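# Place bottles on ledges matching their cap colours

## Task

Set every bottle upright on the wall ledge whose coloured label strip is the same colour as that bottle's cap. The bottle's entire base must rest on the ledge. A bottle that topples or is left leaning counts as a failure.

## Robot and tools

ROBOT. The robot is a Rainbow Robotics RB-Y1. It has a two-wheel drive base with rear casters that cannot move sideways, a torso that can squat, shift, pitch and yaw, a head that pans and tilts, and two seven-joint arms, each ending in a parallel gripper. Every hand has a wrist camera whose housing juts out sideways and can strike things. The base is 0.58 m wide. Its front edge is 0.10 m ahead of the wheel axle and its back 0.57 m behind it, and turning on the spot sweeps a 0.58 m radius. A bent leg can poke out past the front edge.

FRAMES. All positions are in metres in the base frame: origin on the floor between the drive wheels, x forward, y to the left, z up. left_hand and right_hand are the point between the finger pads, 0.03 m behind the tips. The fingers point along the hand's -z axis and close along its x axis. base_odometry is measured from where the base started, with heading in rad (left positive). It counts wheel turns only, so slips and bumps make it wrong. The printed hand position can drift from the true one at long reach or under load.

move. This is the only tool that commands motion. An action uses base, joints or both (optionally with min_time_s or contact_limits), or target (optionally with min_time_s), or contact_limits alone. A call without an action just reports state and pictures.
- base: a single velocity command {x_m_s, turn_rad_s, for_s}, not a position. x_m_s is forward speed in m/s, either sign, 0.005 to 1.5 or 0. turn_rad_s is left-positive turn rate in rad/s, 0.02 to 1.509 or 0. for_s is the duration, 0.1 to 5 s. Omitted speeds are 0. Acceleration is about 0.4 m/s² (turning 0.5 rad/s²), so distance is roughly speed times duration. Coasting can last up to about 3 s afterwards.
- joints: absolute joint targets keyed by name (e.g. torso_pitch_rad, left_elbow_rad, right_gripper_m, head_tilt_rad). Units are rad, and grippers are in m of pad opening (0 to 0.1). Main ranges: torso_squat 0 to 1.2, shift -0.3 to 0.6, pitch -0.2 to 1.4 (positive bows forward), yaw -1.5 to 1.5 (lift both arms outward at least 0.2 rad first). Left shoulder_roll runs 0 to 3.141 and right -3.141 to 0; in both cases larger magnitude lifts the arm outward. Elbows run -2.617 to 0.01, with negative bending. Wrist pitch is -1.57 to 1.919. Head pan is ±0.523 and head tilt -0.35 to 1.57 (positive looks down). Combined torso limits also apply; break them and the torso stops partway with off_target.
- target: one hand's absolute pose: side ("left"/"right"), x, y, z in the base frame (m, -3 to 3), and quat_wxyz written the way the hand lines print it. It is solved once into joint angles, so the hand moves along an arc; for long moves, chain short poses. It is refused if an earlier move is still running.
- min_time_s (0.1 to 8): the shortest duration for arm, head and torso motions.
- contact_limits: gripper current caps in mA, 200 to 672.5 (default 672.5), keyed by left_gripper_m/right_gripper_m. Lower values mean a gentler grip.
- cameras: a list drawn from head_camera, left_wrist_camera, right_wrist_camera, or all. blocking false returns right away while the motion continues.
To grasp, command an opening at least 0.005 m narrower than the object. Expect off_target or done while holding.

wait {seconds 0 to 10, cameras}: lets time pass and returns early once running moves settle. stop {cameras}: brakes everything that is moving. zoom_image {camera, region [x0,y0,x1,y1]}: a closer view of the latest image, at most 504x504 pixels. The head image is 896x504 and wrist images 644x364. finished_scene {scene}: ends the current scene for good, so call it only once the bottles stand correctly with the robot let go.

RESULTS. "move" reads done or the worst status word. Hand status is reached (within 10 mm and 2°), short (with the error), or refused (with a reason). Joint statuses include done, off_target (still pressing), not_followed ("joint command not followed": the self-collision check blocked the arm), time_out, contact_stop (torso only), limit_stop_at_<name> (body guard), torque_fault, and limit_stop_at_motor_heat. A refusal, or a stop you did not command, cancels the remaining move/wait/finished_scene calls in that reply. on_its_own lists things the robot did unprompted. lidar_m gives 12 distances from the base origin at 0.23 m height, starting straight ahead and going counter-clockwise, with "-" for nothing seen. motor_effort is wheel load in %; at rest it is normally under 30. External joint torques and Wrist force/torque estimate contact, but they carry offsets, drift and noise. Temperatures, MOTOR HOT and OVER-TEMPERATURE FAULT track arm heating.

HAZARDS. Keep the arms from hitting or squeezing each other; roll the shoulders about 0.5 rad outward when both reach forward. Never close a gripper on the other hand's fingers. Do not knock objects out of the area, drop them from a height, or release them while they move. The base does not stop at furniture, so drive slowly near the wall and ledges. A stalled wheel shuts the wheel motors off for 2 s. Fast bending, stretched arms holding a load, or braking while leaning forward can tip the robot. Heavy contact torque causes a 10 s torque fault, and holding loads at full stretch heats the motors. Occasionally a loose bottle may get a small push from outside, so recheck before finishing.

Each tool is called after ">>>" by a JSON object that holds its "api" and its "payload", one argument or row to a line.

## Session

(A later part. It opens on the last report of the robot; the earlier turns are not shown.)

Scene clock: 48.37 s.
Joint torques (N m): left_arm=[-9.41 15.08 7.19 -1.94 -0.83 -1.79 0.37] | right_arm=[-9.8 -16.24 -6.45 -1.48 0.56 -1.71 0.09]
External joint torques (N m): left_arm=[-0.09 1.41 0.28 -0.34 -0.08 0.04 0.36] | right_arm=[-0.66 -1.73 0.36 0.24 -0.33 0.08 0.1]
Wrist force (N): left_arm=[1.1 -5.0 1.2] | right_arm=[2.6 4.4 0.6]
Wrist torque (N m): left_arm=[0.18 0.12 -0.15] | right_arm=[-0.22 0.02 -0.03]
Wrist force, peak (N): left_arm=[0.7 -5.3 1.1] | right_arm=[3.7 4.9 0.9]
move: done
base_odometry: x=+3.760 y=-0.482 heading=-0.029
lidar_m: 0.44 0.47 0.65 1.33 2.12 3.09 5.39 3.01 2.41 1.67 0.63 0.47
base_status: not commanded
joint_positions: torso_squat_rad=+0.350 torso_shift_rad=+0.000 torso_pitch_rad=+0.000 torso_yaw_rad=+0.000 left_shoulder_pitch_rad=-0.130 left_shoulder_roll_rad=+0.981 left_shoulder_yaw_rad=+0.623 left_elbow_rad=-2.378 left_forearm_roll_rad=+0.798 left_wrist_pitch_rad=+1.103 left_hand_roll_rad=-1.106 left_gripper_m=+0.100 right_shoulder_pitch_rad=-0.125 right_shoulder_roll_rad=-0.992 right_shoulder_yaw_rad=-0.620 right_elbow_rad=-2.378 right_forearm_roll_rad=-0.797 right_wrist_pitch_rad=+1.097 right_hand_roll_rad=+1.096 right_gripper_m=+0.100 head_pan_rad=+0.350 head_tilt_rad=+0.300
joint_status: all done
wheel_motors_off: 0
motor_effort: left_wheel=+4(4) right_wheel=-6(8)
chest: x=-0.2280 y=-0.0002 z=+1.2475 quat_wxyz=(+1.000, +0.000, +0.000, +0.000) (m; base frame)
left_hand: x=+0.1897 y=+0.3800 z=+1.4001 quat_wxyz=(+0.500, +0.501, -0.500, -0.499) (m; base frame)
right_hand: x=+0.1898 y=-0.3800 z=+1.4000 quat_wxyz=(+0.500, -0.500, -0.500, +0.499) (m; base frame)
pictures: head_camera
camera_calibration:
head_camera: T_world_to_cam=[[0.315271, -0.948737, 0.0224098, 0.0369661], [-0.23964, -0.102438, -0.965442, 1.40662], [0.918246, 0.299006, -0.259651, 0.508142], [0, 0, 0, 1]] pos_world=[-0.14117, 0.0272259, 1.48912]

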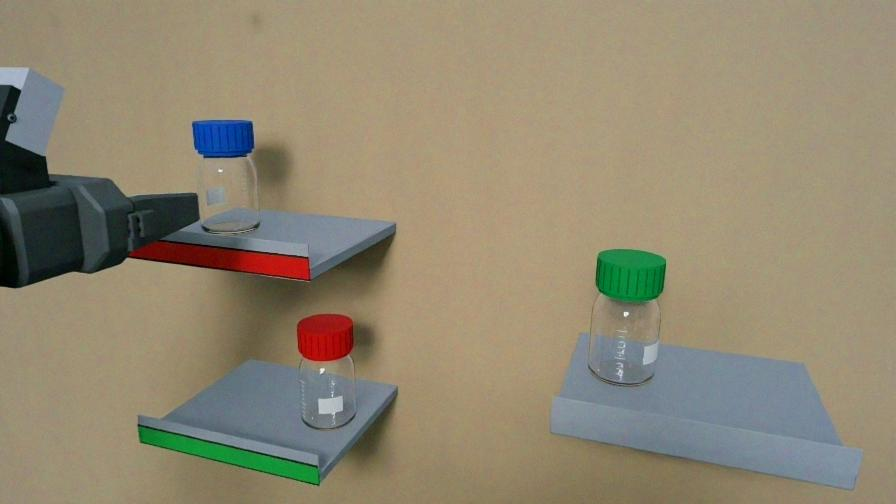

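>>> {"api": "move", "payload": {
  "base": {"x_m_s": -0.3, "for_s": 1.0}
}}

>>> {"api": "move", "payload": {
  "target": {"side": "right", "x": 0.15, "y": -0.1, "z": 1.37, "quat_wxyz": [0, 0, 0.8572, -0.5151]},
  "min_time_s": 2.5,
  "cameras": ["all"]
}}

Scene clock: 62.63 s.
Joint torques (N m): left_arm=[-9.74 15.1 7.23 -2.16 -0.81 -1.88 0.49] | right_arm=[-9.61 -15.87 -6.4 -1.74 0.62 -1.58 0.02]
External joint torques (N m): left_arm=[-0.42 1.43 0.33 -0.56 -0.05 -0.06 0.48] | right_arm=[-0.47 -1.37 0.41 -0.02 -0.27 0.21 0.02]
Wrist force (N): left_arm=[0.6 -5.3 1.0] | right_arm=[2.5 4.9 0.7]
Wrist torque (N m): left_arm=[0.21 0.07 -0.17] | right_arm=[-0.21 0.02 0.01]
Wrist force, peak (N): left_arm=[1.1 -5.4 0.9] | right_arm=[3.7 5.3 0.1]
move: done
base_odometry: x=+3.460 y=-0.474 heading=-0.028
lidar_m: 0.74 0.78 1.08 1.44 2.03 2.86 5.09 2.79 2.38 2.33 1.04 0.77
base_status: done (sent for 1 of 1 s)
joint_positions: torso_squat_rad=+0.350 torso_shift_rad=+0.000 torso_pitch_rad=+0.000 torso_yaw_rad=+0.000 left_shoulder_pitch_rad=-0.130 left_shoulder_roll_rad=+0.981 left_shoulder_yaw_rad=+0.623 left_elbow_rad=-2.378 left_forearm_roll_rad=+0.798 left_wrist_pitch_rad=+1.103 left_hand_roll_rad=-1.106 left_gripper_m=+0.100 right_shoulder_pitch_rad=-0.125 right_shoulder_roll_rad=-0.992 right_shoulder_yaw_rad=-0.620 right_elbow_rad=-2.378 right_forearm_roll_rad=-0.797 right_wrist_pitch_rad=+1.097 right_hand_roll_rad=+1.096 right_gripper_m=+0.100 head_pan_rad=+0.350 head_tilt_rad=+0.300
joint_status: not commanded
wheel_motors_off: 0
motor_effort: left_wheel=+9(30) right_wheel=-5(24)
chest: x=-0.2281 y=-0.0002 z=+1.2475 quat_wxyz=(+1.000, +0.000, +0.000, +0.000) (m; base frame)
left_hand: x=+0.1895 y=+0.3800 z=+1.4002 quat_wxyz=(+0.500, +0.501, -0.500, -0.499) (m; base frame)
right_hand: x=+0.1896 y=-0.3800 z=+1.4001 quat_wxyz=(+0.500, -0.500, -0.500, +0.499) (m; base frame)
pictures: none

Scene clock: 65.47 s.
Joint torques (N m): left_arm=[-9.76 15.26 7.08 -1.89 -0.88 -1.87 0.26] | right_arm=[-17.22 -6.96 -1.85 -5.72 -1.47 -0.47 0.05]
External joint torques (N m): left_arm=[-0.45 1.6 0.18 -0.29 -0.12 -0.05 0.25] | right_arm=[-0.07 0.26 2.38 1.11 -0.09 0.47 0.05]
Wrist force (N): left_arm=[0.8 -5.0 1.5] | right_arm=[3.6 3.2 4.0]
Wrist torque (N m): left_arm=[0.17 0.10 -0.16] | right_arm=[-0.17 0.22 -0.27]
Wrist force, peak (N): left_arm=[1.0 -5.4 1.3] | right_arm=[4.1 3.8 4.5]
move: done
base_odometry: x=+3.460 y=-0.474 heading=-0.028
lidar_m: 0.75 0.78 1.08 1.44 2.03 2.86 5.10 2.78 2.37 2.33 1.04 0.77
base_status: not commanded
joint_positions: torso_squat_rad=+0.350 torso_shift_rad=+0.000 torso_pitch_rad=+0.000 torso_yaw_rad=+0.000 left_shoulder_pitch_rad=-0.130 left_shoulder_roll_rad=+0.981 left_shoulder_yaw_rad=+0.623 left_elbow_rad=-2.378 left_forearm_roll_rad=+0.798 left_wrist_pitch_rad=+1.103 left_hand_roll_rad=-1.106 left_gripper_m=+0.100 right_shoulder_pitch_rad=-0.508 right_shoulder_roll_rad=-0.411 right_shoulder_yaw_rad=-0.138 right_elbow_rad=-1.732 right_forearm_roll_rad=-2.328 right_wrist_pitch_rad=+1.180 right_hand_roll_rad=+2.557 right_gripper_m=+0.100 head_pan_rad=+0.350 head_tilt_rad=+0.300
joint_status: all done
wheel_motors_off: 0
motor_effort: left_wheel=+9(10) right_wheel=-6(6)
chest: x=-0.2281 y=-0.0002 z=+1.2475 quat_wxyz=(+1.000, +0.000, +0.000, +0.000) (m; base frame)
left_hand: x=+0.1896 y=+0.3800 z=+1.4002 quat_wxyz=(+0.500, +0.501, -0.500, -0.499) (m; base frame)
right_hand: x=+0.1499 y=-0.1002 z=+1.3701 quat_wxyz=(+0.001, -0.001, -0.857, +0.515) (m; base frame)
right_hand_status: reached (checked arc, planned for 2.5 s): 0 mm and 0.1 deg off.
pictures: head_camera, left_wrist_camera, right_wrist_camera
camera_calibration:
head_camera: T_world_to_cam=[[0.315254, -0.948741, 0.0224785, 0.0369248], [-0.239422, -0.102432, -0.965497, 1.40669], [0.918309, 0.298995, -0.259441, 0.508022], [0, 0, 0, 1]] pos_world=[-0.141371, 0.0272259, 1.48912]
left_wrist_camera: T_world_to_cam=[[-0.034394, -0.999399, -0.00439637, 0.391377], [-0.465534, 0.0199135, -0.884806, 1.34687], [0.884362, -0.0283853, -0.465939, 0.569826], [0, 0, 0, 1]] pos_world=[0.136542, 0.380496, 1.45894]
right_wrist_camera: T_world_to_cam=[[0.998488, -0.0410779, 0.0365307, -0.20857], [0.0352811, -0.030743, -0.998904, 1.38731], [0.042156, 0.998683, -0.0292472, 0.206047], [0, 0, 0, 1]] pos_world=[0.150623, -0.171694, 1.39943]

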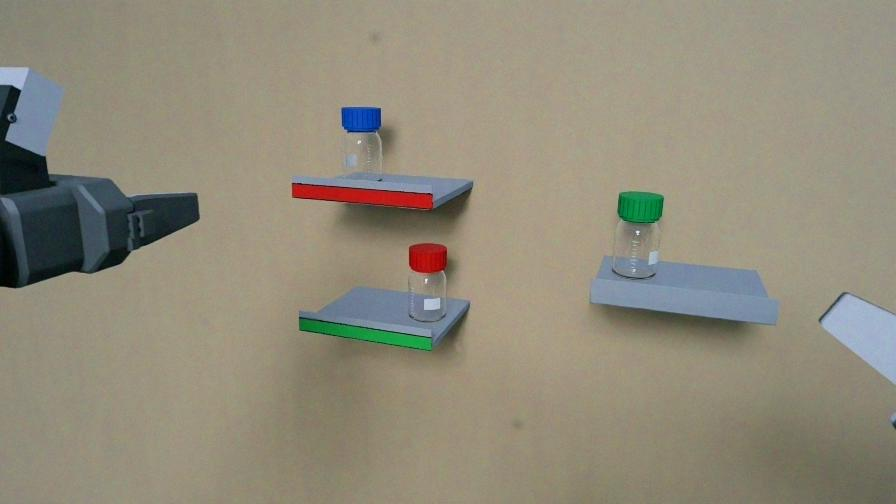

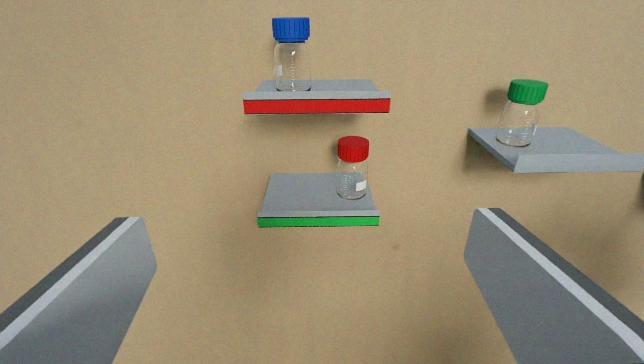

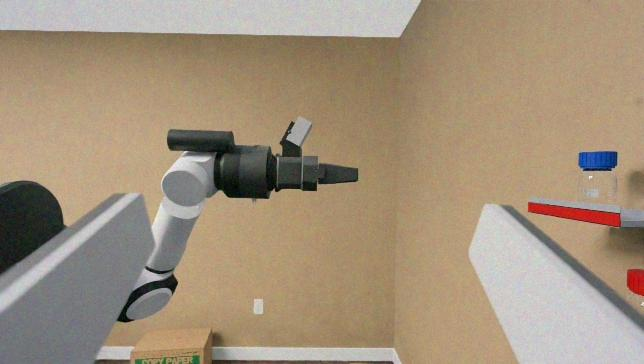

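>>> {"api": "zoom_image", "payload": {
  "camera": "right_wrist_camera",
  "region": [160, 100, 380, 220]
}}

Scaled by 2.291 from the camera's 644x364 image, which has a finer 1265x715 frame.

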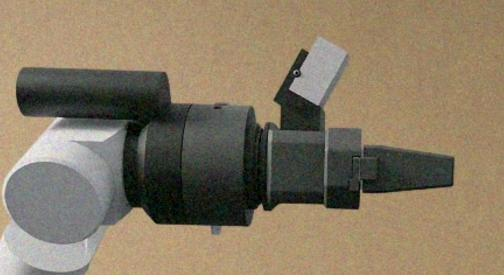

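>>> {"api": "zoom_image", "payload": {
  "camera": "right_wrist_camera",
  "region": [500, 130, 644, 320]
}}

>>> {"api": "zoom_image", "payload": {
  "camera": "head_camera",
  "region": [270, 90, 500, 360]
}}

Scaled by 2.653 from the camera's 644x364 image, which has a finer 1265x715 frame.

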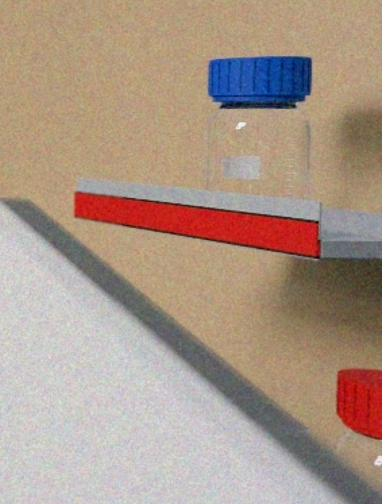

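Scaled by 1.867 from the camera's 896x504 image, which has a finer 1280x720 frame.

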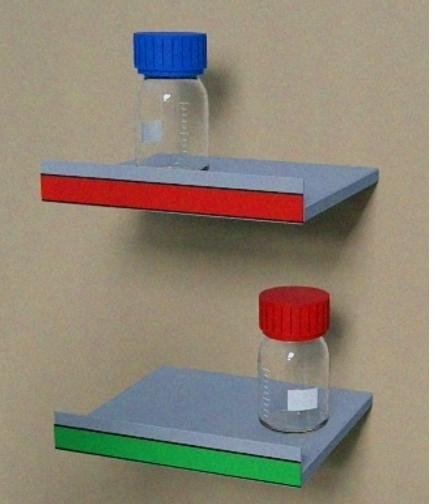

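>>> {"api": "move", "payload": {
  "target": {"side": "right", "x": 0.19, "y": -0.38, "z": 1.4, "quat_wxyz": [0.5, -0.5, -0.5, 0.5]},
  "min_time_s": 2
}}

>>> {"api": "move", "payload": {
  "base": {"x_m_s": 0.3, "for_s": 1.0},
  "joints": {"head_pan_rad": -0.35, "head_tilt_rad": 0.3},
  "cameras": ["head_camera", "right_wrist_camera"]
}}

>>> {"api": "zoom_image", "payload": {
  "camera": "head_camera",
  "region": [480, 110, 750, 290]
}}

>>> {"api": "zoom_image", "payload": {
  "camera": "head_camera",
  "region": [480, 340, 760, 490]
}}

Scene clock: 75.77 s.
Joint torques (N m): left_arm=[-9.96 15.38 7.17 -1.97 -0.81 -1.81 0.4] | right_arm=[-5.86 -16.08 -8.68 -0.7 0.71 -1.39 0.23]
External joint torques (N m): left_arm=[-0.65 1.71 0.27 -0.37 -0.06 0.01 0.39] | right_arm=[1.82 -1.33 0.08 -0.29 -0.39 0.12 0.24]
Wrist force (N): left_arm=[1.1 -4.8 1.1] | right_arm=[2.4 4.1 0.4]
Wrist torque (N m): left_arm=[0.14 0.13 -0.15] | right_arm=[-0.18 0.01 -0.04]
Wrist force, peak (N): left_arm=[1.0 -5.4 1.3] | right_arm=[3.1 4.8 4.2]
move: done
base_odometry: x=+3.460 y=-0.474 heading=-0.028
lidar_m: 0.74 0.77 1.08 1.45 2.03 2.85 5.10 2.79 2.37 2.33 1.05 0.77
base_status: not commanded
joint_positions: torso_squat_rad=+0.350 torso_shift_rad=+0.000 torso_pitch_rad=+0.000 torso_yaw_rad=+0.000 left_shoulder_pitch_rad=-0.130 left_shoulder_roll_rad=+0.981 left_shoulder_yaw_rad=+0.623 left_elbow_rad=-2.378 left_forearm_roll_rad=+0.798 left_wrist_pitch_rad=+1.103 left_hand_roll_rad=-1.106 left_gripper_m=+0.100 right_shoulder_pitch_rad=+0.101 right_shoulder_roll_rad=-1.217 right_shoulder_yaw_rad=-0.642 right_elbow_rad=-2.375 right_forearm_roll_rad=-0.763 right_wrist_pitch_rad=+0.884 right_hand_roll_rad=+0.853 right_gripper_m=+0.100 head_pan_rad=+0.350 head_tilt_rad=+0.300
joint_status: all done
wheel_motors_off: 0
motor_effort: left_wheel=+9(10) right_wheel=-6(7)
chest: x=-0.2281 y=-0.0002 z=+1.2475 quat_wxyz=(+1.000, +0.000, +0.000, +0.000) (m; base frame)
left_hand: x=+0.1896 y=+0.3800 z=+1.4002 quat_wxyz=(+0.500, +0.501, -0.500, -0.499) (m; base frame)
right_hand: x=+0.1898 y=-0.3802 z=+1.4005 quat_wxyz=(+0.499, -0.500, -0.501, +0.500) (m; base frame)
right_hand_status: reached (checked arc, planned for 2.0 s): 1 mm and 0.2 deg off.
pictures: none

Scene clock: 77.87 s.
Joint torques (N m): left_arm=[-9.7 15.11 7.25 -1.98 -0.75 -1.92 0.5] | right_arm=[-6.37 -15.95 -8.67 -0.38 0.76 -1.43 0.13]
External joint torques (N m): left_arm=[-0.39 1.44 0.35 -0.38 0.01 -0.1 0.49] | right_arm=[1.31 -1.2 0.09 0.03 -0.33 0.09 0.14]
Wrist force (N): left_arm=[1.0 -4.6 1.3] | right_arm=[2.4 4.3 0.4]
Wrist torque (N m): left_arm=[0.12 0.12 -0.14] | right_arm=[-0.14 -0.04 -0.04]
Wrist force, peak (N): left_arm=[0.9 -5.2 1.7] | right_arm=[3.4 5.2 -0.5]
move: done
base_odometry: x=+3.760 y=-0.482 heading=-0.027
lidar_m: 0.44 0.47 0.66 1.33 2.12 3.09 5.39 3.02 2.42 1.67 0.63 0.47
base_status: done (sent for 1 of 1 s)
joint_positions: torso_squat_rad=+0.350 torso_shift_rad=+0.000 torso_pitch_rad=+0.000 torso_yaw_rad=+0.000 left_shoulder_pitch_rad=-0.130 left_shoulder_roll_rad=+0.981 left_shoulder_yaw_rad=+0.623 left_elbow_rad=-2.378 left_forearm_roll_rad=+0.798 left_wrist_pitch_rad=+1.103 left_hand_roll_rad=-1.106 left_gripper_m=+0.100 right_shoulder_pitch_rad=+0.101 right_shoulder_roll_rad=-1.217 right_shoulder_yaw_rad=-0.642 right_elbow_rad=-2.375 right_forearm_roll_rad=-0.763 right_wrist_pitch_rad=+0.884 right_hand_roll_rad=+0.853 right_gripper_m=+0.100 head_pan_rad=-0.350 head_tilt_rad=+0.300
joint_status: all done
wheel_motors_off: 0
motor_effort: left_wheel=+5(30) right_wheel=-7(27)
chest: x=-0.2279 y=-0.0002 z=+1.2475 quat_wxyz=(+1.000, +0.000, +0.000, +0.000) (m; base frame)
left_hand: x=+0.1898 y=+0.3800 z=+1.4001 quat_wxyz=(+0.500, +0.501, -0.500, -0.499) (m; base frame)
right_hand: x=+0.1899 y=-0.3802 z=+1.4003 quat_wxyz=(+0.499, -0.499, -0.501, +0.501) (m; base frame)
pictures: head_camera, right_wrist_camera
camera_calibration:
head_camera: T_world_to_cam=[[-0.36998, -0.928768, 0.0224625, -0.104198], [-0.249855, 0.0761856, -0.965281, 1.4044], [0.894811, -0.362748, -0.260244, 0.503927], [0, 0, 0, 1]] pos_world=[-0.138575, -0.0209722, 1.48912]
right_wrist_camera: T_world_to_cam=[[-0.0138678, -0.998575, 0.0515386, -0.454046], [-0.495468, -0.0379081, -0.867799, 1.32191], [0.868516, -0.0375701, -0.494236, 0.58496], [0, 0, 0, 1]] pos_world=[0.140618, -0.38131, 1.45966]

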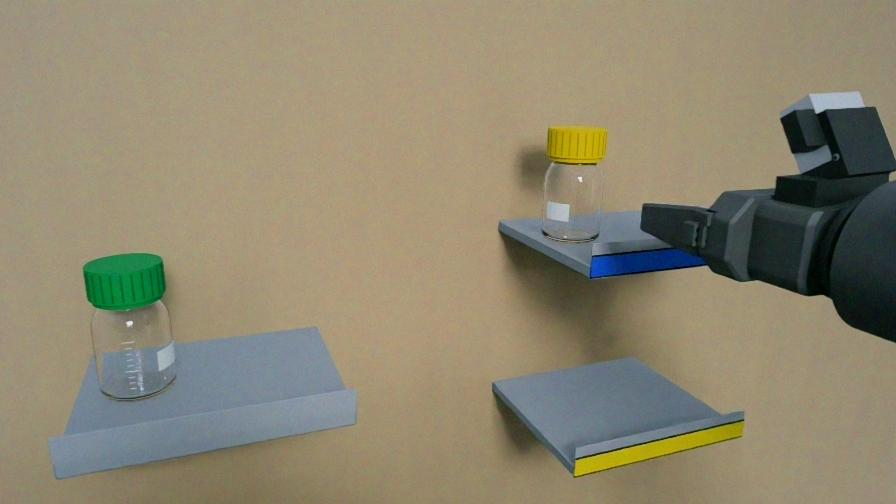

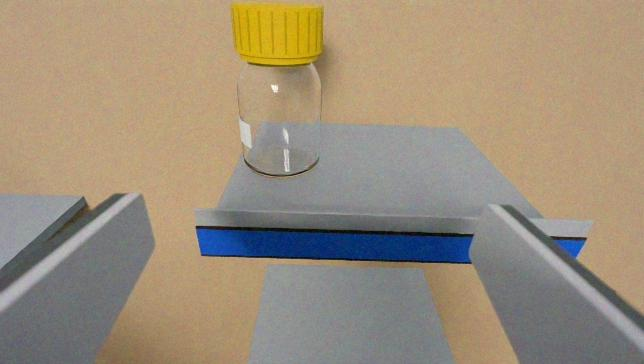

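Scaled by 1.867 from the camera's 896x504 image, which has a finer 1280x720 frame.

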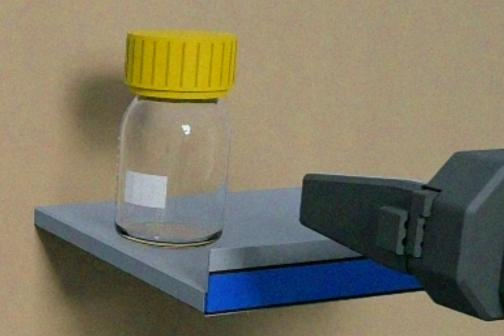

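Scaled by 1.800 from the camera's 896x504 image, which has a finer 1280x720 frame.

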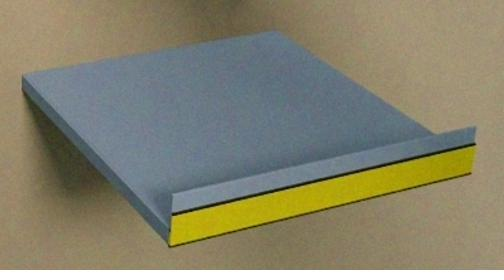

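>>> {"api": "move", "payload": {
  "target": {"side": "right", "x": 0.2, "y": -0.366, "z": 1.395, "quat_wxyz": [0.5, -0.5, -0.5, 0.5]},
  "min_time_s": 1
}}

>>> {"api": "move", "payload": {
  "target": {"side": "right", "x": 0.3, "y": -0.366, "z": 1.395, "quat_wxyz": [0.5, -0.5, -0.5, 0.5]},
  "min_time_s": 1.5,
  "cameras": ["head_camera", "right_wrist_camera"]
}}

Scene clock: 80.77 s.
Joint torques (N m): left_arm=[-9.7 15.04 7.19 -1.94 -0.85 -1.78 0.44] | right_arm=[-9.2 -16.4 -5.95 -0.74 1.13 -0.9 -0.14]
External joint torques (N m): left_arm=[-0.39 1.38 0.28 -0.34 -0.09 0.04 0.42] | right_arm=[-0.77 -1.89 2.97 -0.31 -0.06 0.51 -0.14]
Wrist force (N): left_arm=[1.0 -4.9 1.2] | right_arm=[2.3 4.1 0.9]
Wrist torque (N m): left_arm=[0.17 0.11 -0.16] | right_arm=[-0.22 -0.05 -0.01]
Wrist force, peak (N): left_arm=[0.7 -5.4 1.2] | right_arm=[3.0 5.3 0.8]
move: done
base_odometry: x=+3.760 y=-0.482 heading=-0.027
lidar_m: 0.45 0.47 0.65 1.32 2.12 3.08 5.39 3.01 2.41 1.67 0.63 0.46
base_status: not commanded
joint_positions: torso_squat_rad=+0.350 torso_shift_rad=+0.000 torso_pitch_rad=+0.000 torso_yaw_rad=+0.000 left_shoulder_pitch_rad=-0.130 left_shoulder_roll_rad=+0.981 left_shoulder_yaw_rad=+0.623 left_elbow_rad=-2.378 left_forearm_roll_rad=+0.798 left_wrist_pitch_rad=+1.103 left_hand_roll_rad=-1.106 left_gripper_m=+0.100 right_shoulder_pitch_rad=+0.037 right_shoulder_roll_rad=-1.235 right_shoulder_yaw_rad=-0.539 right_elbow_rad=-2.386 right_forearm_roll_rad=-0.669 right_wrist_pitch_rad=+0.908 right_hand_roll_rad=+0.775 right_gripper_m=+0.100 head_pan_rad=-0.350 head_tilt_rad=+0.300
joint_status: all done
wheel_motors_off: 0
motor_effort: left_wheel=+5(5) right_wheel=-7(8)
chest: x=-0.2280 y=-0.0002 z=+1.2475 quat_wxyz=(+1.000, +0.000, +0.000, +0.000) (m; base frame)
left_hand: x=+0.1897 y=+0.3800 z=+1.4001 quat_wxyz=(+0.500, +0.501, -0.500, -0.499) (m; base frame)
right_hand: x=+0.1999 y=-0.3662 z=+1.3951 quat_wxyz=(+0.500, -0.500, -0.500, +0.500) (m; base frame)
right_hand_status: reached (checked arc, planned for 1.0 s): 0 mm and 0.0 deg off.
pictures: none

Scene clock: 82.60 s.
Joint torques (N m): left_arm=[-9.59 15.14 7.38 -1.96 -0.75 -1.84 0.36] | right_arm=[-14.3 -17.48 -7.95 -1.27 1.02 -1.44 -0.03]
External joint torques (N m): left_arm=[-0.28 1.47 0.47 -0.36 0.01 -0.02 0.34] | right_arm=[-0.21 -2.21 2.79 0.25 -0.1 -0.12 -0.02]
Wrist force (N): left_arm=[0.9 -5.2 1.0] | right_arm=[2.8 4.7 1.1]
Wrist torque (N m): left_arm=[0.21 0.10 -0.15] | right_arm=[-0.28 0.06 -0.07]
Wrist force, peak (N): left_arm=[1.1 -5.5 0.9] | right_arm=[2.9 5.5 0.5]
move: done
base_odometry: x=+3.760 y=-0.482 heading=-0.027
lidar_m: 0.44 0.46 0.65 1.33 2.12 3.08 5.39 3.01 2.41 1.67 0.63 0.46
base_status: not commanded
joint_positions: torso_squat_rad=+0.350 torso_shift_rad=+0.000 torso_pitch_rad=+0.000 torso_yaw_rad=+0.000 left_shoulder_pitch_rad=-0.130 left_shoulder_roll_rad=+0.981 left_shoulder_yaw_rad=+0.623 left_elbow_rad=-2.378 left_forearm_roll_rad=+0.798 left_wrist_pitch_rad=+1.103 left_hand_roll_rad=-1.106 left_gripper_m=+0.100 right_shoulder_pitch_rad=-0.428 right_shoulder_roll_rad=-1.293 right_shoulder_yaw_rad=-0.016 right_elbow_rad=-2.013 right_forearm_roll_rad=-0.524 right_wrist_pitch_rad=+0.775 right_hand_roll_rad=+0.720 right_gripper_m=+0.100 head_pan_rad=-0.350 head_tilt_rad=+0.300
joint_status: all done
wheel_motors_off: 0
motor_effort: left_wheel=+5(5) right_wheel=-6(8)
chest: x=-0.2280 y=-0.0002 z=+1.2475 quat_wxyz=(+1.000, +0.000, +0.000, +0.000) (m; base frame)
left_hand: x=+0.1897 y=+0.3800 z=+1.4001 quat_wxyz=(+0.500, +0.501, -0.500, -0.499) (m; base frame)
right_hand: x=+0.2993 y=-0.3658 z=+1.3950 quat_wxyz=(+0.500, -0.500, -0.500, +0.500) (m; base frame)
right_hand_status: reached (checked arc, planned for 1.5 s): 1 mm and 0.1 deg off.
pictures: head_camera, right_wrist_camera
camera_calibration:
head_camera: T_world_to_cam=[[-0.369982, -0.928767, 0.0224638, -0.1042], [-0.249769, 0.07615, -0.965306, 1.40445], [0.894834, -0.362757, -0.260151, 0.503792], [0, 0, 0, 1]] pos_world=[-0.138575, -0.0209721, 1.48912]
right_wrist_camera: T_world_to_cam=[[-0.0156598, -0.998536, 0.0517733, -0.43766], [-0.496067, -0.0371988, -0.867487, 1.37201], [0.868143, -0.0392677, -0.494759, 0.488105], [0, 0, 0, 1]] pos_world=[0.250013, -0.366815, 1.45436]

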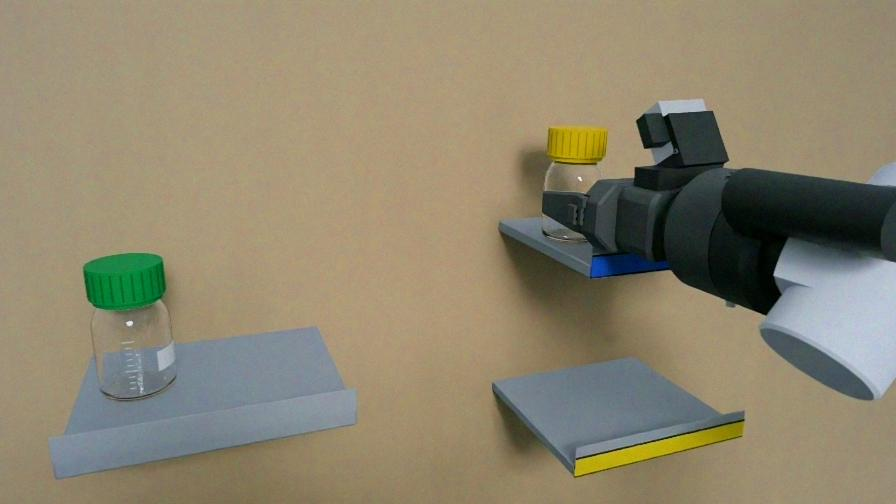

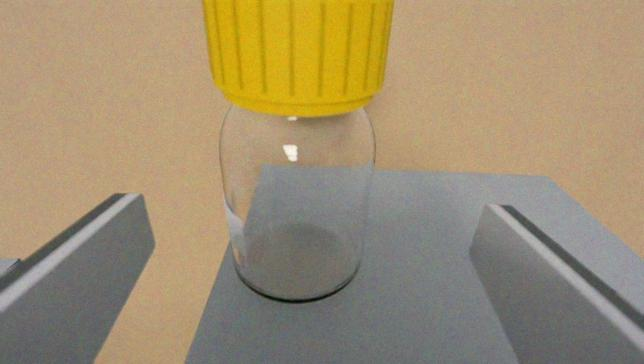

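>>> {"api": "move", "payload": {
  "target": {"side": "right", "x": 0.365, "y": -0.365, "z": 1.395, "quat_wxyz": [0.5, -0.5, -0.5, 0.5]},
  "min_time_s": 1.5,
  "cameras": ["head_camera", "right_wrist_camera"]
}}

>>> {"api": "zoom_image", "payload": {
  "camera": "head_camera",
  "region": [480, 60, 750, 290]
}}

Scene clock: 85.30 s.
Joint torques (N m): left_arm=[-9.67 14.86 6.95 -1.97 -0.8 -2.05 0.38] | right_arm=[-18.09 -14.84 -7.17 -2.43 0.79 -1.58 0.21]
External joint torques (N m): left_arm=[-0.36 1.19 0.05 -0.37 -0.05 -0.23 0.37] | right_arm=[-0.13 -0.29 3.29 0.66 -0.14 -0.04 0.22]
Wrist force (N): left_arm=[0.9 -5.1 0.9] | right_arm=[2.2 2.5 1.0]
Wrist torque (N m): left_arm=[0.18 0.12 -0.15] | right_arm=[-0.01 -0.02 -0.21]
Wrist force, peak (N): left_arm=[1.4 -5.4 0.4] | right_arm=[23.1 19.2 140.8]
move: done
base_odometry: x=+3.760 y=-0.482 heading=-0.027
lidar_m: 0.45 0.47 0.64 1.33 2.13 3.08 5.39 3.01 2.42 1.77 0.65 0.47
base_status: not commanded
joint_positions: torso_squat_rad=+0.350 torso_shift_rad=+0.000 torso_pitch_rad=+0.000 torso_yaw_rad=+0.000 left_shoulder_pitch_rad=-0.130 left_shoulder_roll_rad=+0.981 left_shoulder_yaw_rad=+0.623 left_elbow_rad=-2.378 left_forearm_roll_rad=+0.798 left_wrist_pitch_rad=+1.103 left_hand_roll_rad=-1.106 left_gripper_m=+0.100 right_shoulder_pitch_rad=-0.708 right_shoulder_roll_rad=-1.155 right_shoulder_yaw_rad=+0.180 right_elbow_rad=-1.713 right_forearm_roll_rad=-0.521 right_wrist_pitch_rad=+0.709 right_hand_roll_rad=+0.868 right_gripper_m=+0.100 head_pan_rad=-0.350 head_tilt_rad=+0.300
joint_status: all done
wheel_motors_off: 0
motor_effort: left_wheel=+1(26) right_wheel=-1(31)
chest: x=-0.2280 y=-0.0001 z=+1.2475 quat_wxyz=(+1.000, +0.000, +0.000, +0.000) (m; base frame)
left_hand: x=+0.1896 y=+0.3801 z=+1.4002 quat_wxyz=(+0.500, +0.501, -0.500, -0.499) (m; base frame)
right_hand: x=+0.3644 y=-0.3651 z=+1.3953 quat_wxyz=(+0.500, -0.500, -0.500, +0.500) (m; base frame)
right_hand_status: reached (checked arc, planned for 1.5 s): 1 mm and 0.1 deg off.
pictures: head_camera, right_wrist_camera
camera_calibration:
head_camera: T_world_to_cam=[[-0.370063, -0.928734, 0.0225063, -0.10431], [-0.249683, 0.0760951, -0.965333, 1.40447], [0.894825, -0.362853, -0.260049, 0.503725], [0, 0, 0, 1]] pos_world=[-0.138675, -0.0209718, 1.48912]
right_wrist_camera: T_world_to_cam=[[-0.0176256, -0.998513, 0.0515918, -0.43487], [-0.495527, -0.0360933, -0.867842, 1.40535], [0.868413, -0.0408614, -0.494154, 0.430228], [0, 0, 0, 1]] pos_world=[0.315109, -0.365919, 1.45466]

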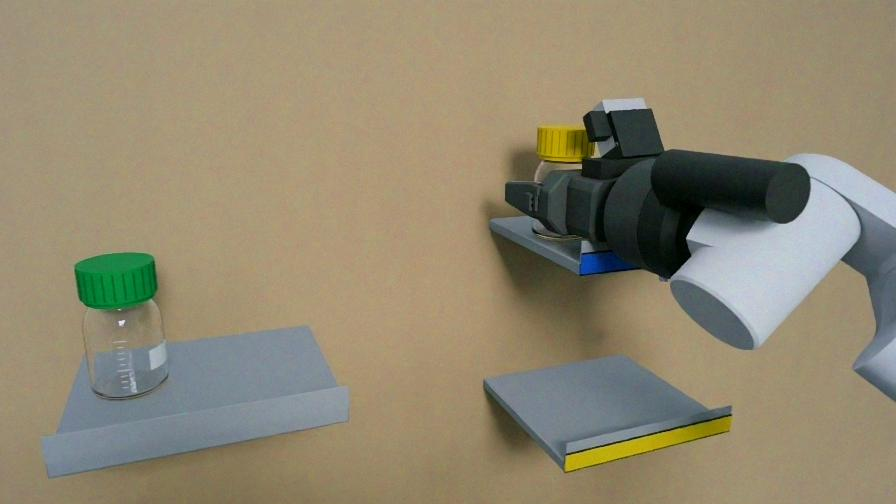

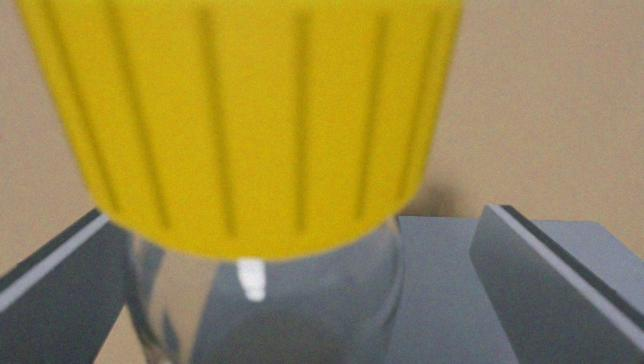

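Scaled by 1.867 from the camera's 896x504 image, which has a finer 1280x720 frame.

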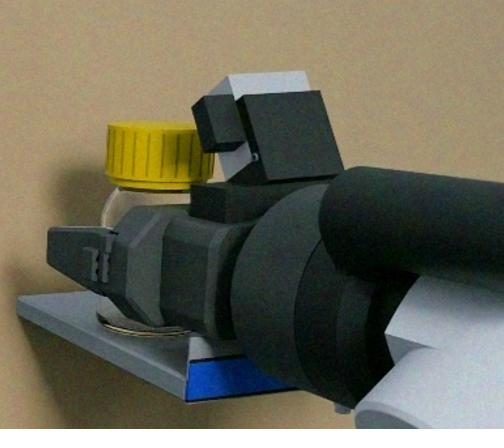

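>>> {"api": "move", "payload": {
  "target": {"side": "right", "x": 0.365, "y": -0.358, "z": 1.402, "quat_wxyz": [0.5, -0.5, -0.5, 0.5]},
  "min_time_s": 1.0,
  "cameras": ["head_camera", "right_wrist_camera"]
}}

>>> {"api": "zoom_image", "payload": {
  "camera": "head_camera",
  "region": [470, 100, 670, 290]
}}

Scene clock: 93.30 s.
Joint torques (N m): left_arm=[-9.58 14.74 6.65 -1.96 -0.86 -1.83 0.38] | right_arm=[-18.92 -14.28 -7 -2.97 1.03 -1.08 -0.24]
External joint torques (N m): left_arm=[-0.27 1.07 -0.25 -0.36 -0.1 -0.01 0.37] | right_arm=[-0.73 -0.03 3.37 0.04 0.07 0.45 -0.24]
Wrist force (N): left_arm=[0.8 -5.0 1.0] | right_arm=[2.7 3.8 1.4]
Wrist torque (N m): left_arm=[0.18 0.10 -0.13] | right_arm=[-0.09 0.03 -0.01]
Wrist force, peak (N): left_arm=[0.9 -5.4 1.1] | right_arm=[3.4 5.0 1.6]
move: done
base_odometry: x=+3.760 y=-0.482 heading=-0.027
lidar_m: 0.45 0.47 0.64 1.33 2.11 3.08 5.39 3.00 2.42 1.78 0.65 0.46
base_status: not commanded
joint_positions: torso_squat_rad=+0.350 torso_shift_rad=+0.000 torso_pitch_rad=+0.000 torso_yaw_rad=+0.000 left_shoulder_pitch_rad=-0.130 left_shoulder_roll_rad=+0.981 left_shoulder_yaw_rad=+0.623 left_elbow_rad=-2.378 left_forearm_roll_rad=+0.798 left_wrist_pitch_rad=+1.103 left_hand_roll_rad=-1.106 left_gripper_m=+0.100 right_shoulder_pitch_rad=-0.736 right_shoulder_roll_rad=-1.149 right_shoulder_yaw_rad=+0.188 right_elbow_rad=-1.718 right_forearm_roll_rad=-0.520 right_wrist_pitch_rad=+0.737 right_hand_roll_rad=+0.866 right_gripper_m=+0.100 head_pan_rad=-0.350 head_tilt_rad=+0.300
joint_status: all done
wheel_motors_off: 0
motor_effort: left_wheel=+1(2) right_wheel=+0(1)
chest: x=-0.2280 y=-0.0001 z=+1.2475 quat_wxyz=(+1.000, +0.000, +0.000, +0.000) (m; base frame)
left_hand: x=+0.1896 y=+0.3801 z=+1.4002 quat_wxyz=(+0.500, +0.501, -0.500, -0.499) (m; base frame)
right_hand: x=+0.3647 y=-0.3583 z=+1.4022 quat_wxyz=(+0.500, -0.500, -0.500, +0.500) (m; base frame)
right_hand_status: reached (checked arc, planned for 1.0 s): 0 mm and 0.0 deg off.
pictures: head_camera, right_wrist_camera
camera_calibration:
head_camera: T_world_to_cam=[[-0.370063, -0.928734, 0.0225063, -0.10431], [-0.249683, 0.0760951, -0.965333, 1.40447], [0.894825, -0.362853, -0.260049, 0.503725], [0, 0, 0, 1]] pos_world=[-0.138675, -0.0209718, 1.48912]
right_wrist_camera: T_world_to_cam=[[-0.0167625, -0.998523, 0.0516825, -0.428938], [-0.495704, -0.0365908, -0.867721, 1.41138], [0.86833, -0.0401644, -0.494358, 0.434311], [0, 0, 0, 1]] pos_world=[0.315311, -0.359217, 1.46156]

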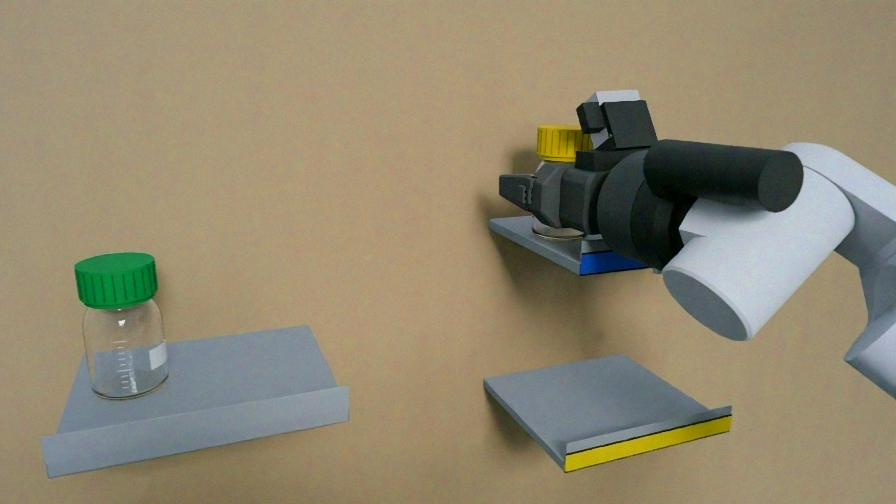

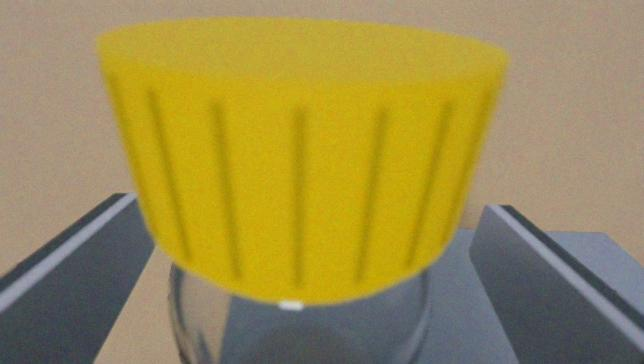

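Scaled by 2.520 from the camera's 896x504 image, which has a finer 1280x720 frame.

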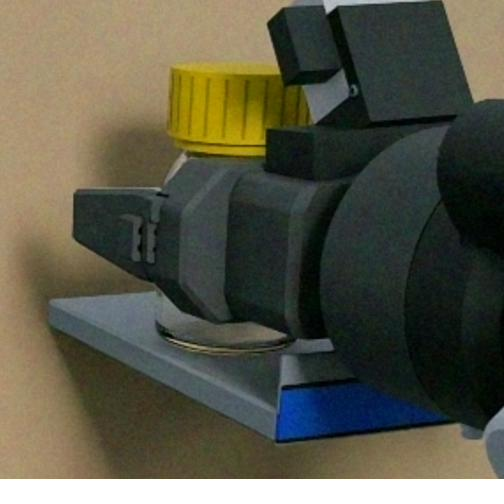

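>>> {"api": "move", "payload": {
  "joints": {"right_gripper_m": 0.045},
  "cameras": ["head_camera", "right_wrist_camera"]
}}

Scene clock: 94.90 s.
Joint torques (N m): left_arm=[-9.84 14.71 6.66 -2.02 -0.76 -1.88 0.39] | right_arm=[-19.09 -14.54 -6.87 -2.85 0.98 -1.04 -0.14]
External joint torques (N m): left_arm=[-0.53 1.04 -0.24 -0.42 0 -0.06 0.37] | right_arm=[-0.9 -0.3 3.5 0.16 0.02 0.49 -0.13]
Wrist force (N): left_arm=[0.9 -4.9 0.9] | right_arm=[2.4 4.6 0.9]
Wrist torque (N m): left_arm=[0.18 0.11 -0.16] | right_arm=[-0.21 0.01 -0.02]
Wrist force, peak (N): left_arm=[0.9 -5.3 1.1] | right_arm=[4.7 4.2 0.6]
move: off_target
base_odometry: x=+3.760 y=-0.482 heading=-0.027
lidar_m: 0.45 0.47 0.64 1.33 2.12 3.09 5.39 3.00 2.41 1.77 0.64 0.47
base_status: not commanded
joint_positions: torso_squat_rad=+0.350 torso_shift_rad=+0.000 torso_pitch_rad=+0.000 torso_yaw_rad=+0.000 left_shoulder_pitch_rad=-0.130 left_shoulder_roll_rad=+0.981 left_shoulder_yaw_rad=+0.623 left_elbow_rad=-2.378 left_forearm_roll_rad=+0.798 left_wrist_pitch_rad=+1.103 left_hand_roll_rad=-1.106 left_gripper_m=+0.100 right_shoulder_pitch_rad=-0.736 right_shoulder_roll_rad=-1.149 right_shoulder_yaw_rad=+0.188 right_elbow_rad=-1.718 right_forearm_roll_rad=-0.520 right_wrist_pitch_rad=+0.737 right_hand_roll_rad=+0.866 right_gripper_m=+0.055 head_pan_rad=-0.350 head_tilt_rad=+0.300
joint_status: right_gripper_m off_target (ended at +0.055, target +0.045)
wheel_motors_off: 0
motor_effort: left_wheel=+1(2) right_wheel=-1(1)
chest: x=-0.2280 y=-0.0001 z=+1.2475 quat_wxyz=(+1.000, +0.000, +0.000, +0.000) (m; base frame)
left_hand: x=+0.1896 y=+0.3801 z=+1.4002 quat_wxyz=(+0.500, +0.501, -0.500, -0.499) (m; base frame)
right_hand: x=+0.3647 y=-0.3583 z=+1.4022 quat_wxyz=(+0.500, -0.500, -0.500, +0.500) (m; base frame)
pictures: head_camera, right_wrist_camera
camera_calibration:
head_camera: T_world_to_cam=[[-0.370063, -0.928734, 0.0225063, -0.10431], [-0.249683, 0.0760951, -0.965333, 1.40447], [0.894825, -0.362853, -0.260049, 0.503725], [0, 0, 0, 1]] pos_world=[-0.138675, -0.0209718, 1.48912]
right_wrist_camera: T_world_to_cam=[[-0.0166795, -0.998527, 0.0516343, -0.428895], [-0.495582, -0.0365956, -0.86779, 1.41144], [0.868401, -0.0400634, -0.494242, 0.434155], [0, 0, 0, 1]] pos_world=[0.315311, -0.359217, 1.46156]

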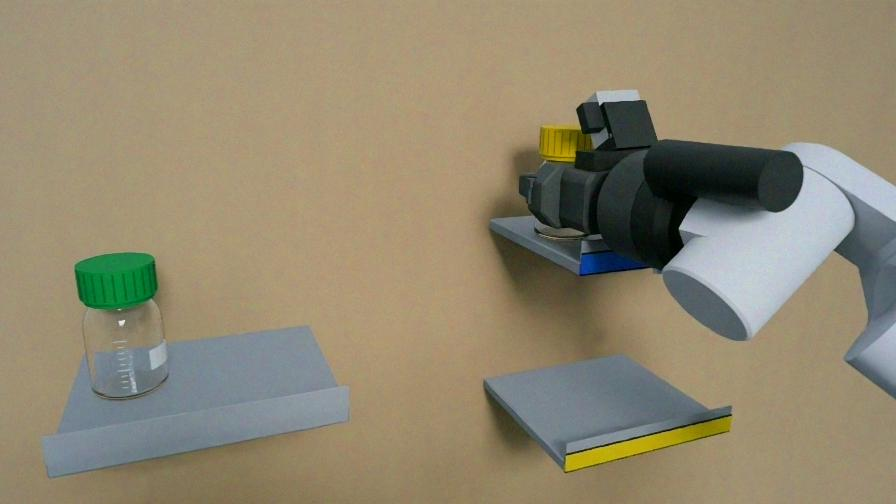

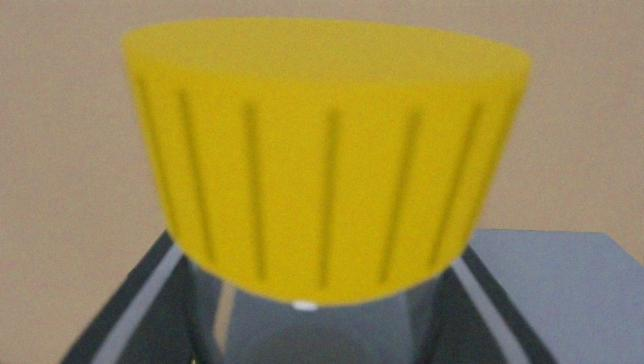

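>>> {"api": "move", "payload": {
  "target": {"side": "right", "x": 0.365, "y": -0.358, "z": 1.437, "quat_wxyz": [0.5, -0.5, -0.5, 0.5]},
  "min_time_s": 1.0,
  "cameras": ["head_camera", "right_wrist_camera"]
}}

>>> {"api": "zoom_image", "payload": {
  "camera": "head_camera",
  "region": [470, 60, 670, 290]
}}

Scene clock: 96.73 s.
Joint torques (N m): left_arm=[-10.04 15.06 6.84 -2.01 -0.78 -1.72 0.4] | right_arm=[-20.07 -16.19 -7.87 -2.25 0.85 -1.63 0.19]
External joint torques (N m): left_arm=[-0.72 1.39 -0.06 -0.41 -0.03 0.11 0.39] | right_arm=[-1.58 -2.4 2.24 0.34 -0.1 -0.04 0.2]
Wrist force (N): left_arm=[0.8 -5.1 1.3] | right_arm=[3.5 5.3 0.7]
Wrist torque (N m): left_arm=[0.19 0.09 -0.15] | right_arm=[-0.09 0.17 -0.22]
Wrist force, peak (N): left_arm=[1.3 -5.3 1.2] | right_arm=[3.3 6.5 1.0]
move: done
base_odometry: x=+3.760 y=-0.482 heading=-0.027
lidar_m: 0.45 0.47 0.65 1.33 2.13 3.09 5.39 3.01 2.42 1.78 0.65 0.47
base_status: not commanded
joint_positions: torso_squat_rad=+0.350 torso_shift_rad=+0.000 torso_pitch_rad=+0.000 torso_yaw_rad=+0.000 left_shoulder_pitch_rad=-0.130 left_shoulder_roll_rad=+0.981 left_shoulder_yaw_rad=+0.623 left_elbow_rad=-2.378 left_forearm_roll_rad=+0.798 left_wrist_pitch_rad=+1.103 left_hand_roll_rad=-1.106 left_gripper_m=+0.100 right_shoulder_pitch_rad=-0.843 right_shoulder_roll_rad=-1.178 right_shoulder_yaw_rad=+0.207 right_elbow_rad=-1.673 right_forearm_roll_rad=-0.605 right_wrist_pitch_rad=+0.783 right_hand_roll_rad=+0.914 right_gripper_m=+0.055 head_pan_rad=-0.350 head_tilt_rad=+0.300
joint_status: all done
wheel_motors_off: 0
motor_effort: left_wheel=+1(2) right_wheel=+0(2)
chest: x=-0.2280 y=-0.0002 z=+1.2475 quat_wxyz=(+1.000, +0.000, +0.000, +0.000) (m; base frame)
left_hand: x=+0.1896 y=+0.3801 z=+1.4002 quat_wxyz=(+0.500, +0.501, -0.500, -0.499) (m; base frame)
right_hand: x=+0.3649 y=-0.3580 z=+1.4369 quat_wxyz=(+0.500, -0.500, -0.500, +0.500) (m; base frame)
right_hand_status: reached (checked arc, planned for 1.0 s): 0 mm and 0.0 deg off.
pictures: head_camera, right_wrist_camera
camera_calibration:
head_camera: T_world_to_cam=[[-0.370087, -0.928727, 0.0224172, -0.104181], [-0.249648, 0.0761808, -0.965335, 1.40448], [0.894825, -0.362854, -0.260048, 0.503724], [0, 0, 0, 1]] pos_world=[-0.138675, -0.0209721, 1.48912]
right_wrist_camera: T_world_to_cam=[[-0.0171861, -0.998555, 0.0509074, -0.429245], [-0.496008, -0.0356936, -0.867584, 1.44186], [0.868148, -0.0401609, -0.494678, 0.45175], [0, 0, 0, 1]] pos_world=[0.315609, -0.359017, 1.49626]

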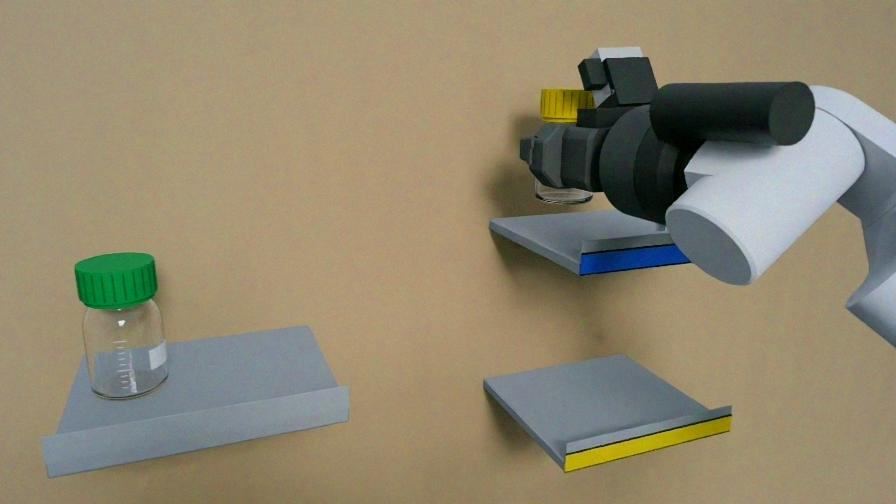

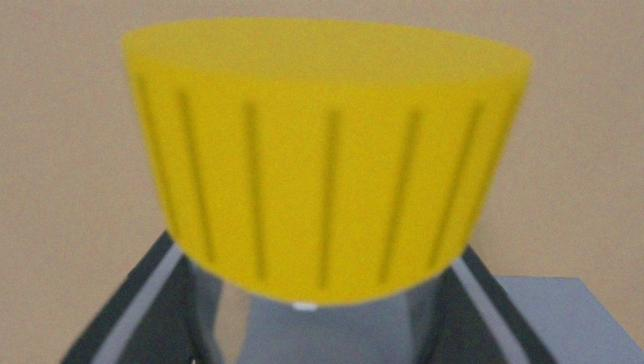

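Scaled by 2.191 from the camera's 896x504 image, which has a finer 1280x720 frame.

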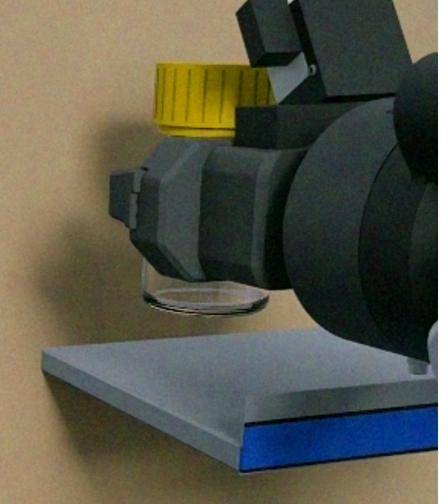

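>>> {"api": "move", "payload": {
  "target": {"side": "right", "x": 0.28, "y": -0.36, "z": 1.445, "quat_wxyz": [0.5, -0.5, -0.5, 0.5]},
  "min_time_s": 1.2
}}

>>> {"api": "move", "payload": {
  "target": {"side": "right", "x": 0.19, "y": -0.40, "z": 1.4, "quat_wxyz": [0.5, -0.5, -0.5, 0.5]},
  "min_time_s": 1.2,
  "cameras": ["head_camera", "right_wrist_camera"]
}}

>>> {"api": "zoom_image", "payload": {
  "camera": "head_camera",
  "region": [470, 190, 750, 490]
}}

Scene clock: 99.40 s.
Joint torques (N m): left_arm=[-9.65 14.65 6.51 -2.08 -0.75 -1.9 0.39] | right_arm=[-11.89 -17.25 -10.94 0.18 1.13 -1.08 -0.1]
External joint torques (N m): left_arm=[-0.34 0.98 -0.39 -0.48 0 -0.08 0.38] | right_arm=[1.35 -2.26 -0.35 -0.1 -0.08 0.18 -0.09]
Wrist force (N): left_arm=[0.9 -4.9 1.3] | right_arm=[3.0 5.7 1.1]
Wrist torque (N m): left_arm=[0.15 0.13 -0.14] | right_arm=[-0.24 0.08 -0.08]
Wrist force, peak (N): left_arm=[0.7 -5.4 1.3] | right_arm=[2.7 7.6 0.3]
move: done
base_odometry: x=+3.760 y=-0.482 heading=-0.027
lidar_m: 0.45 0.47 0.65 1.32 2.12 3.08 5.39 3.01 2.42 1.78 0.64 0.46
base_status: not commanded
joint_positions: torso_squat_rad=+0.350 torso_shift_rad=+0.000 torso_pitch_rad=+0.000 torso_yaw_rad=+0.000 left_shoulder_pitch_rad=-0.130 left_shoulder_roll_rad=+0.981 left_shoulder_yaw_rad=+0.623 left_elbow_rad=-2.378 left_forearm_roll_rad=+0.798 left_wrist_pitch_rad=+1.103 left_hand_roll_rad=-1.106 left_gripper_m=+0.100 right_shoulder_pitch_rad=-0.504 right_shoulder_roll_rad=-1.440 right_shoulder_yaw_rad=-0.033 right_elbow_rad=-2.038 right_forearm_roll_rad=-0.663 right_wrist_pitch_rad=+0.840 right_hand_roll_rad=+0.678 right_gripper_m=+0.055 head_pan_rad=-0.350 head_tilt_rad=+0.300
joint_status: all done
wheel_motors_off: 0
motor_effort: left_wheel=+1(2) right_wheel=-1(2)
chest: x=-0.2280 y=-0.0002 z=+1.2475 quat_wxyz=(+1.000, +0.000, +0.000, +0.000) (m; base frame)
left_hand: x=+0.1896 y=+0.3801 z=+1.4002 quat_wxyz=(+0.500, +0.501, -0.500, -0.499) (m; base frame)
right_hand: x=+0.2801 y=-0.3599 z=+1.4449 quat_wxyz=(+0.500, -0.500, -0.500, +0.500) (m; base frame)
right_hand_status: reached (checked arc, planned for 1.2 s): 0 mm and 0.1 deg off.
pictures: none

Scene clock: 100.93 s.
Joint torques (N m): left_arm=[-9.68 14.8 6.64 -2.05 -0.85 -1.86 0.35] | right_arm=[-6.88 -16.22 -9.47 -1.13 1.02 -1.95 -0.08]
External joint torques (N m): left_arm=[-0.37 1.13 -0.26 -0.46 -0.09 -0.04 0.33] | right_arm=[0.39 -1.13 -0.4 -0.57 0.02 -0.39 -0.07]
Wrist force (N): left_arm=[1.1 -5.4 1.3] | right_arm=[2.7 6.1 0.5]
Wrist torque (N m): left_arm=[0.21 0.14 -0.15] | right_arm=[-0.20 0.01 -0.21]
Wrist force, peak (N): left_arm=[1.2 -5.4 1.2] | right_arm=[2.4 7.2 0.0]
move: done
base_odometry: x=+3.760 y=-0.482 heading=-0.027
lidar_m: 0.45 0.47 0.64 1.33 2.13 3.07 5.39 3.00 2.42 1.77 0.65 0.47
base_status: not commanded
joint_positions: torso_squat_rad=+0.350 torso_shift_rad=+0.000 torso_pitch_rad=+0.000 torso_yaw_rad=+0.000 left_shoulder_pitch_rad=-0.130 left_shoulder_roll_rad=+0.981 left_shoulder_yaw_rad=+0.623 left_elbow_rad=-2.378 left_forearm_roll_rad=+0.798 left_wrist_pitch_rad=+1.103 left_hand_roll_rad=-1.106 left_gripper_m=+0.100 right_shoulder_pitch_rad=+0.170 right_shoulder_roll_rad=-1.224 right_shoulder_yaw_rad=-0.695 right_elbow_rad=-2.327 right_forearm_roll_rad=-0.806 right_wrist_pitch_rad=+0.816 right_hand_roll_rad=+0.892 right_gripper_m=+0.055 head_pan_rad=-0.350 head_tilt_rad=+0.300
joint_status: all done
wheel_motors_off: 0
motor_effort: left_wheel=+1(2) right_wheel=-1(1)
chest: x=-0.2280 y=-0.0002 z=+1.2475 quat_wxyz=(+1.000, +0.000, +0.000, +0.000) (m; base frame)
left_hand: x=+0.1896 y=+0.3800 z=+1.4002 quat_wxyz=(+0.500, +0.501, -0.500, -0.499) (m; base frame)
right_hand: x=+0.1896 y=-0.4002 z=+1.4006 quat_wxyz=(+0.501, -0.502, -0.500, +0.496) (m; base frame)
right_hand_status: reached (checked arc, planned for 1.2 s): 1 mm and 0.5 deg off.
pictures: head_camera, right_wrist_camera
camera_calibration:
head_camera: T_world_to_cam=[[-0.370087, -0.928727, 0.0224172, -0.104181], [-0.249648, 0.0761808, -0.965335, 1.40448], [0.894825, -0.362854, -0.260048, 0.503724], [0, 0, 0, 1]] pos_world=[-0.138675, -0.0209721, 1.48912]
right_wrist_camera: T_world_to_cam=[[-0.02421, -0.998531, 0.0484655, -0.467696], [-0.49266, -0.0302674, -0.869696, 1.32643], [0.869885, -0.0449323, -0.491203, 0.577153], [0, 0, 0, 1]] pos_world=[0.1401, -0.400929, 1.45976]

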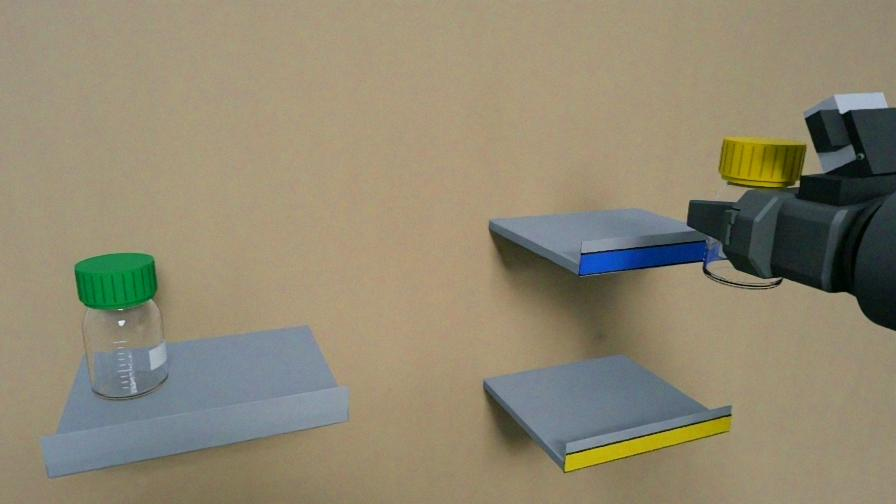

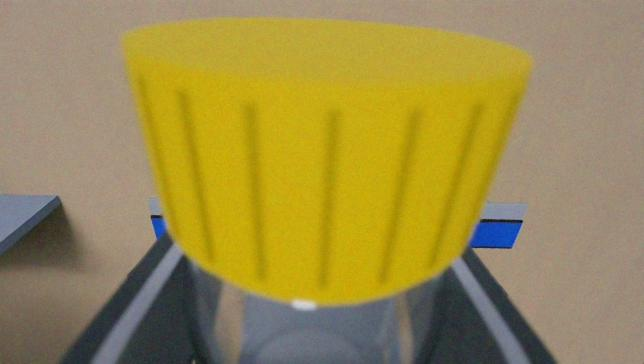

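Scaled by 1.680 from the camera's 896x504 image, which has a finer 1280x720 frame.

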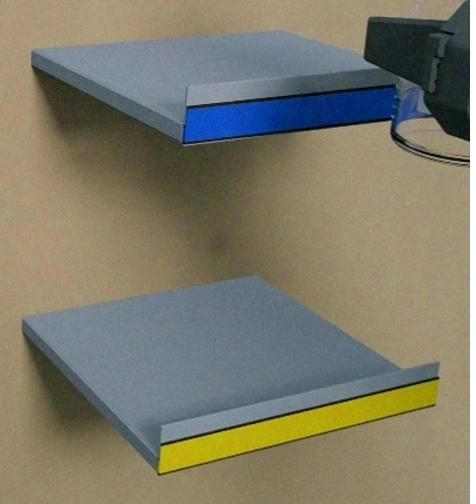

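>>> {"api": "zoom_image", "payload": {
  "camera": "head_camera",
  "region": [680, 80, 896, 310]
}}

Scaled by 2.191 from the camera's 896x504 image, which has a finer 1280x720 frame.

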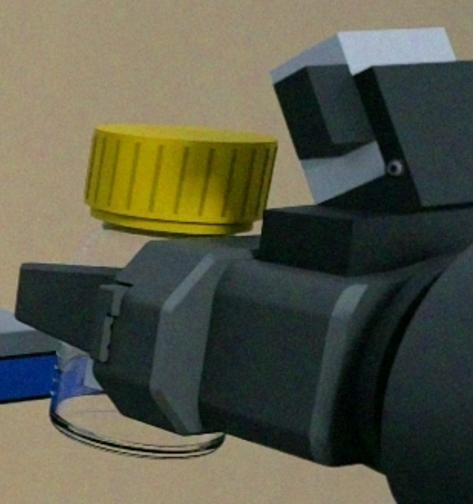

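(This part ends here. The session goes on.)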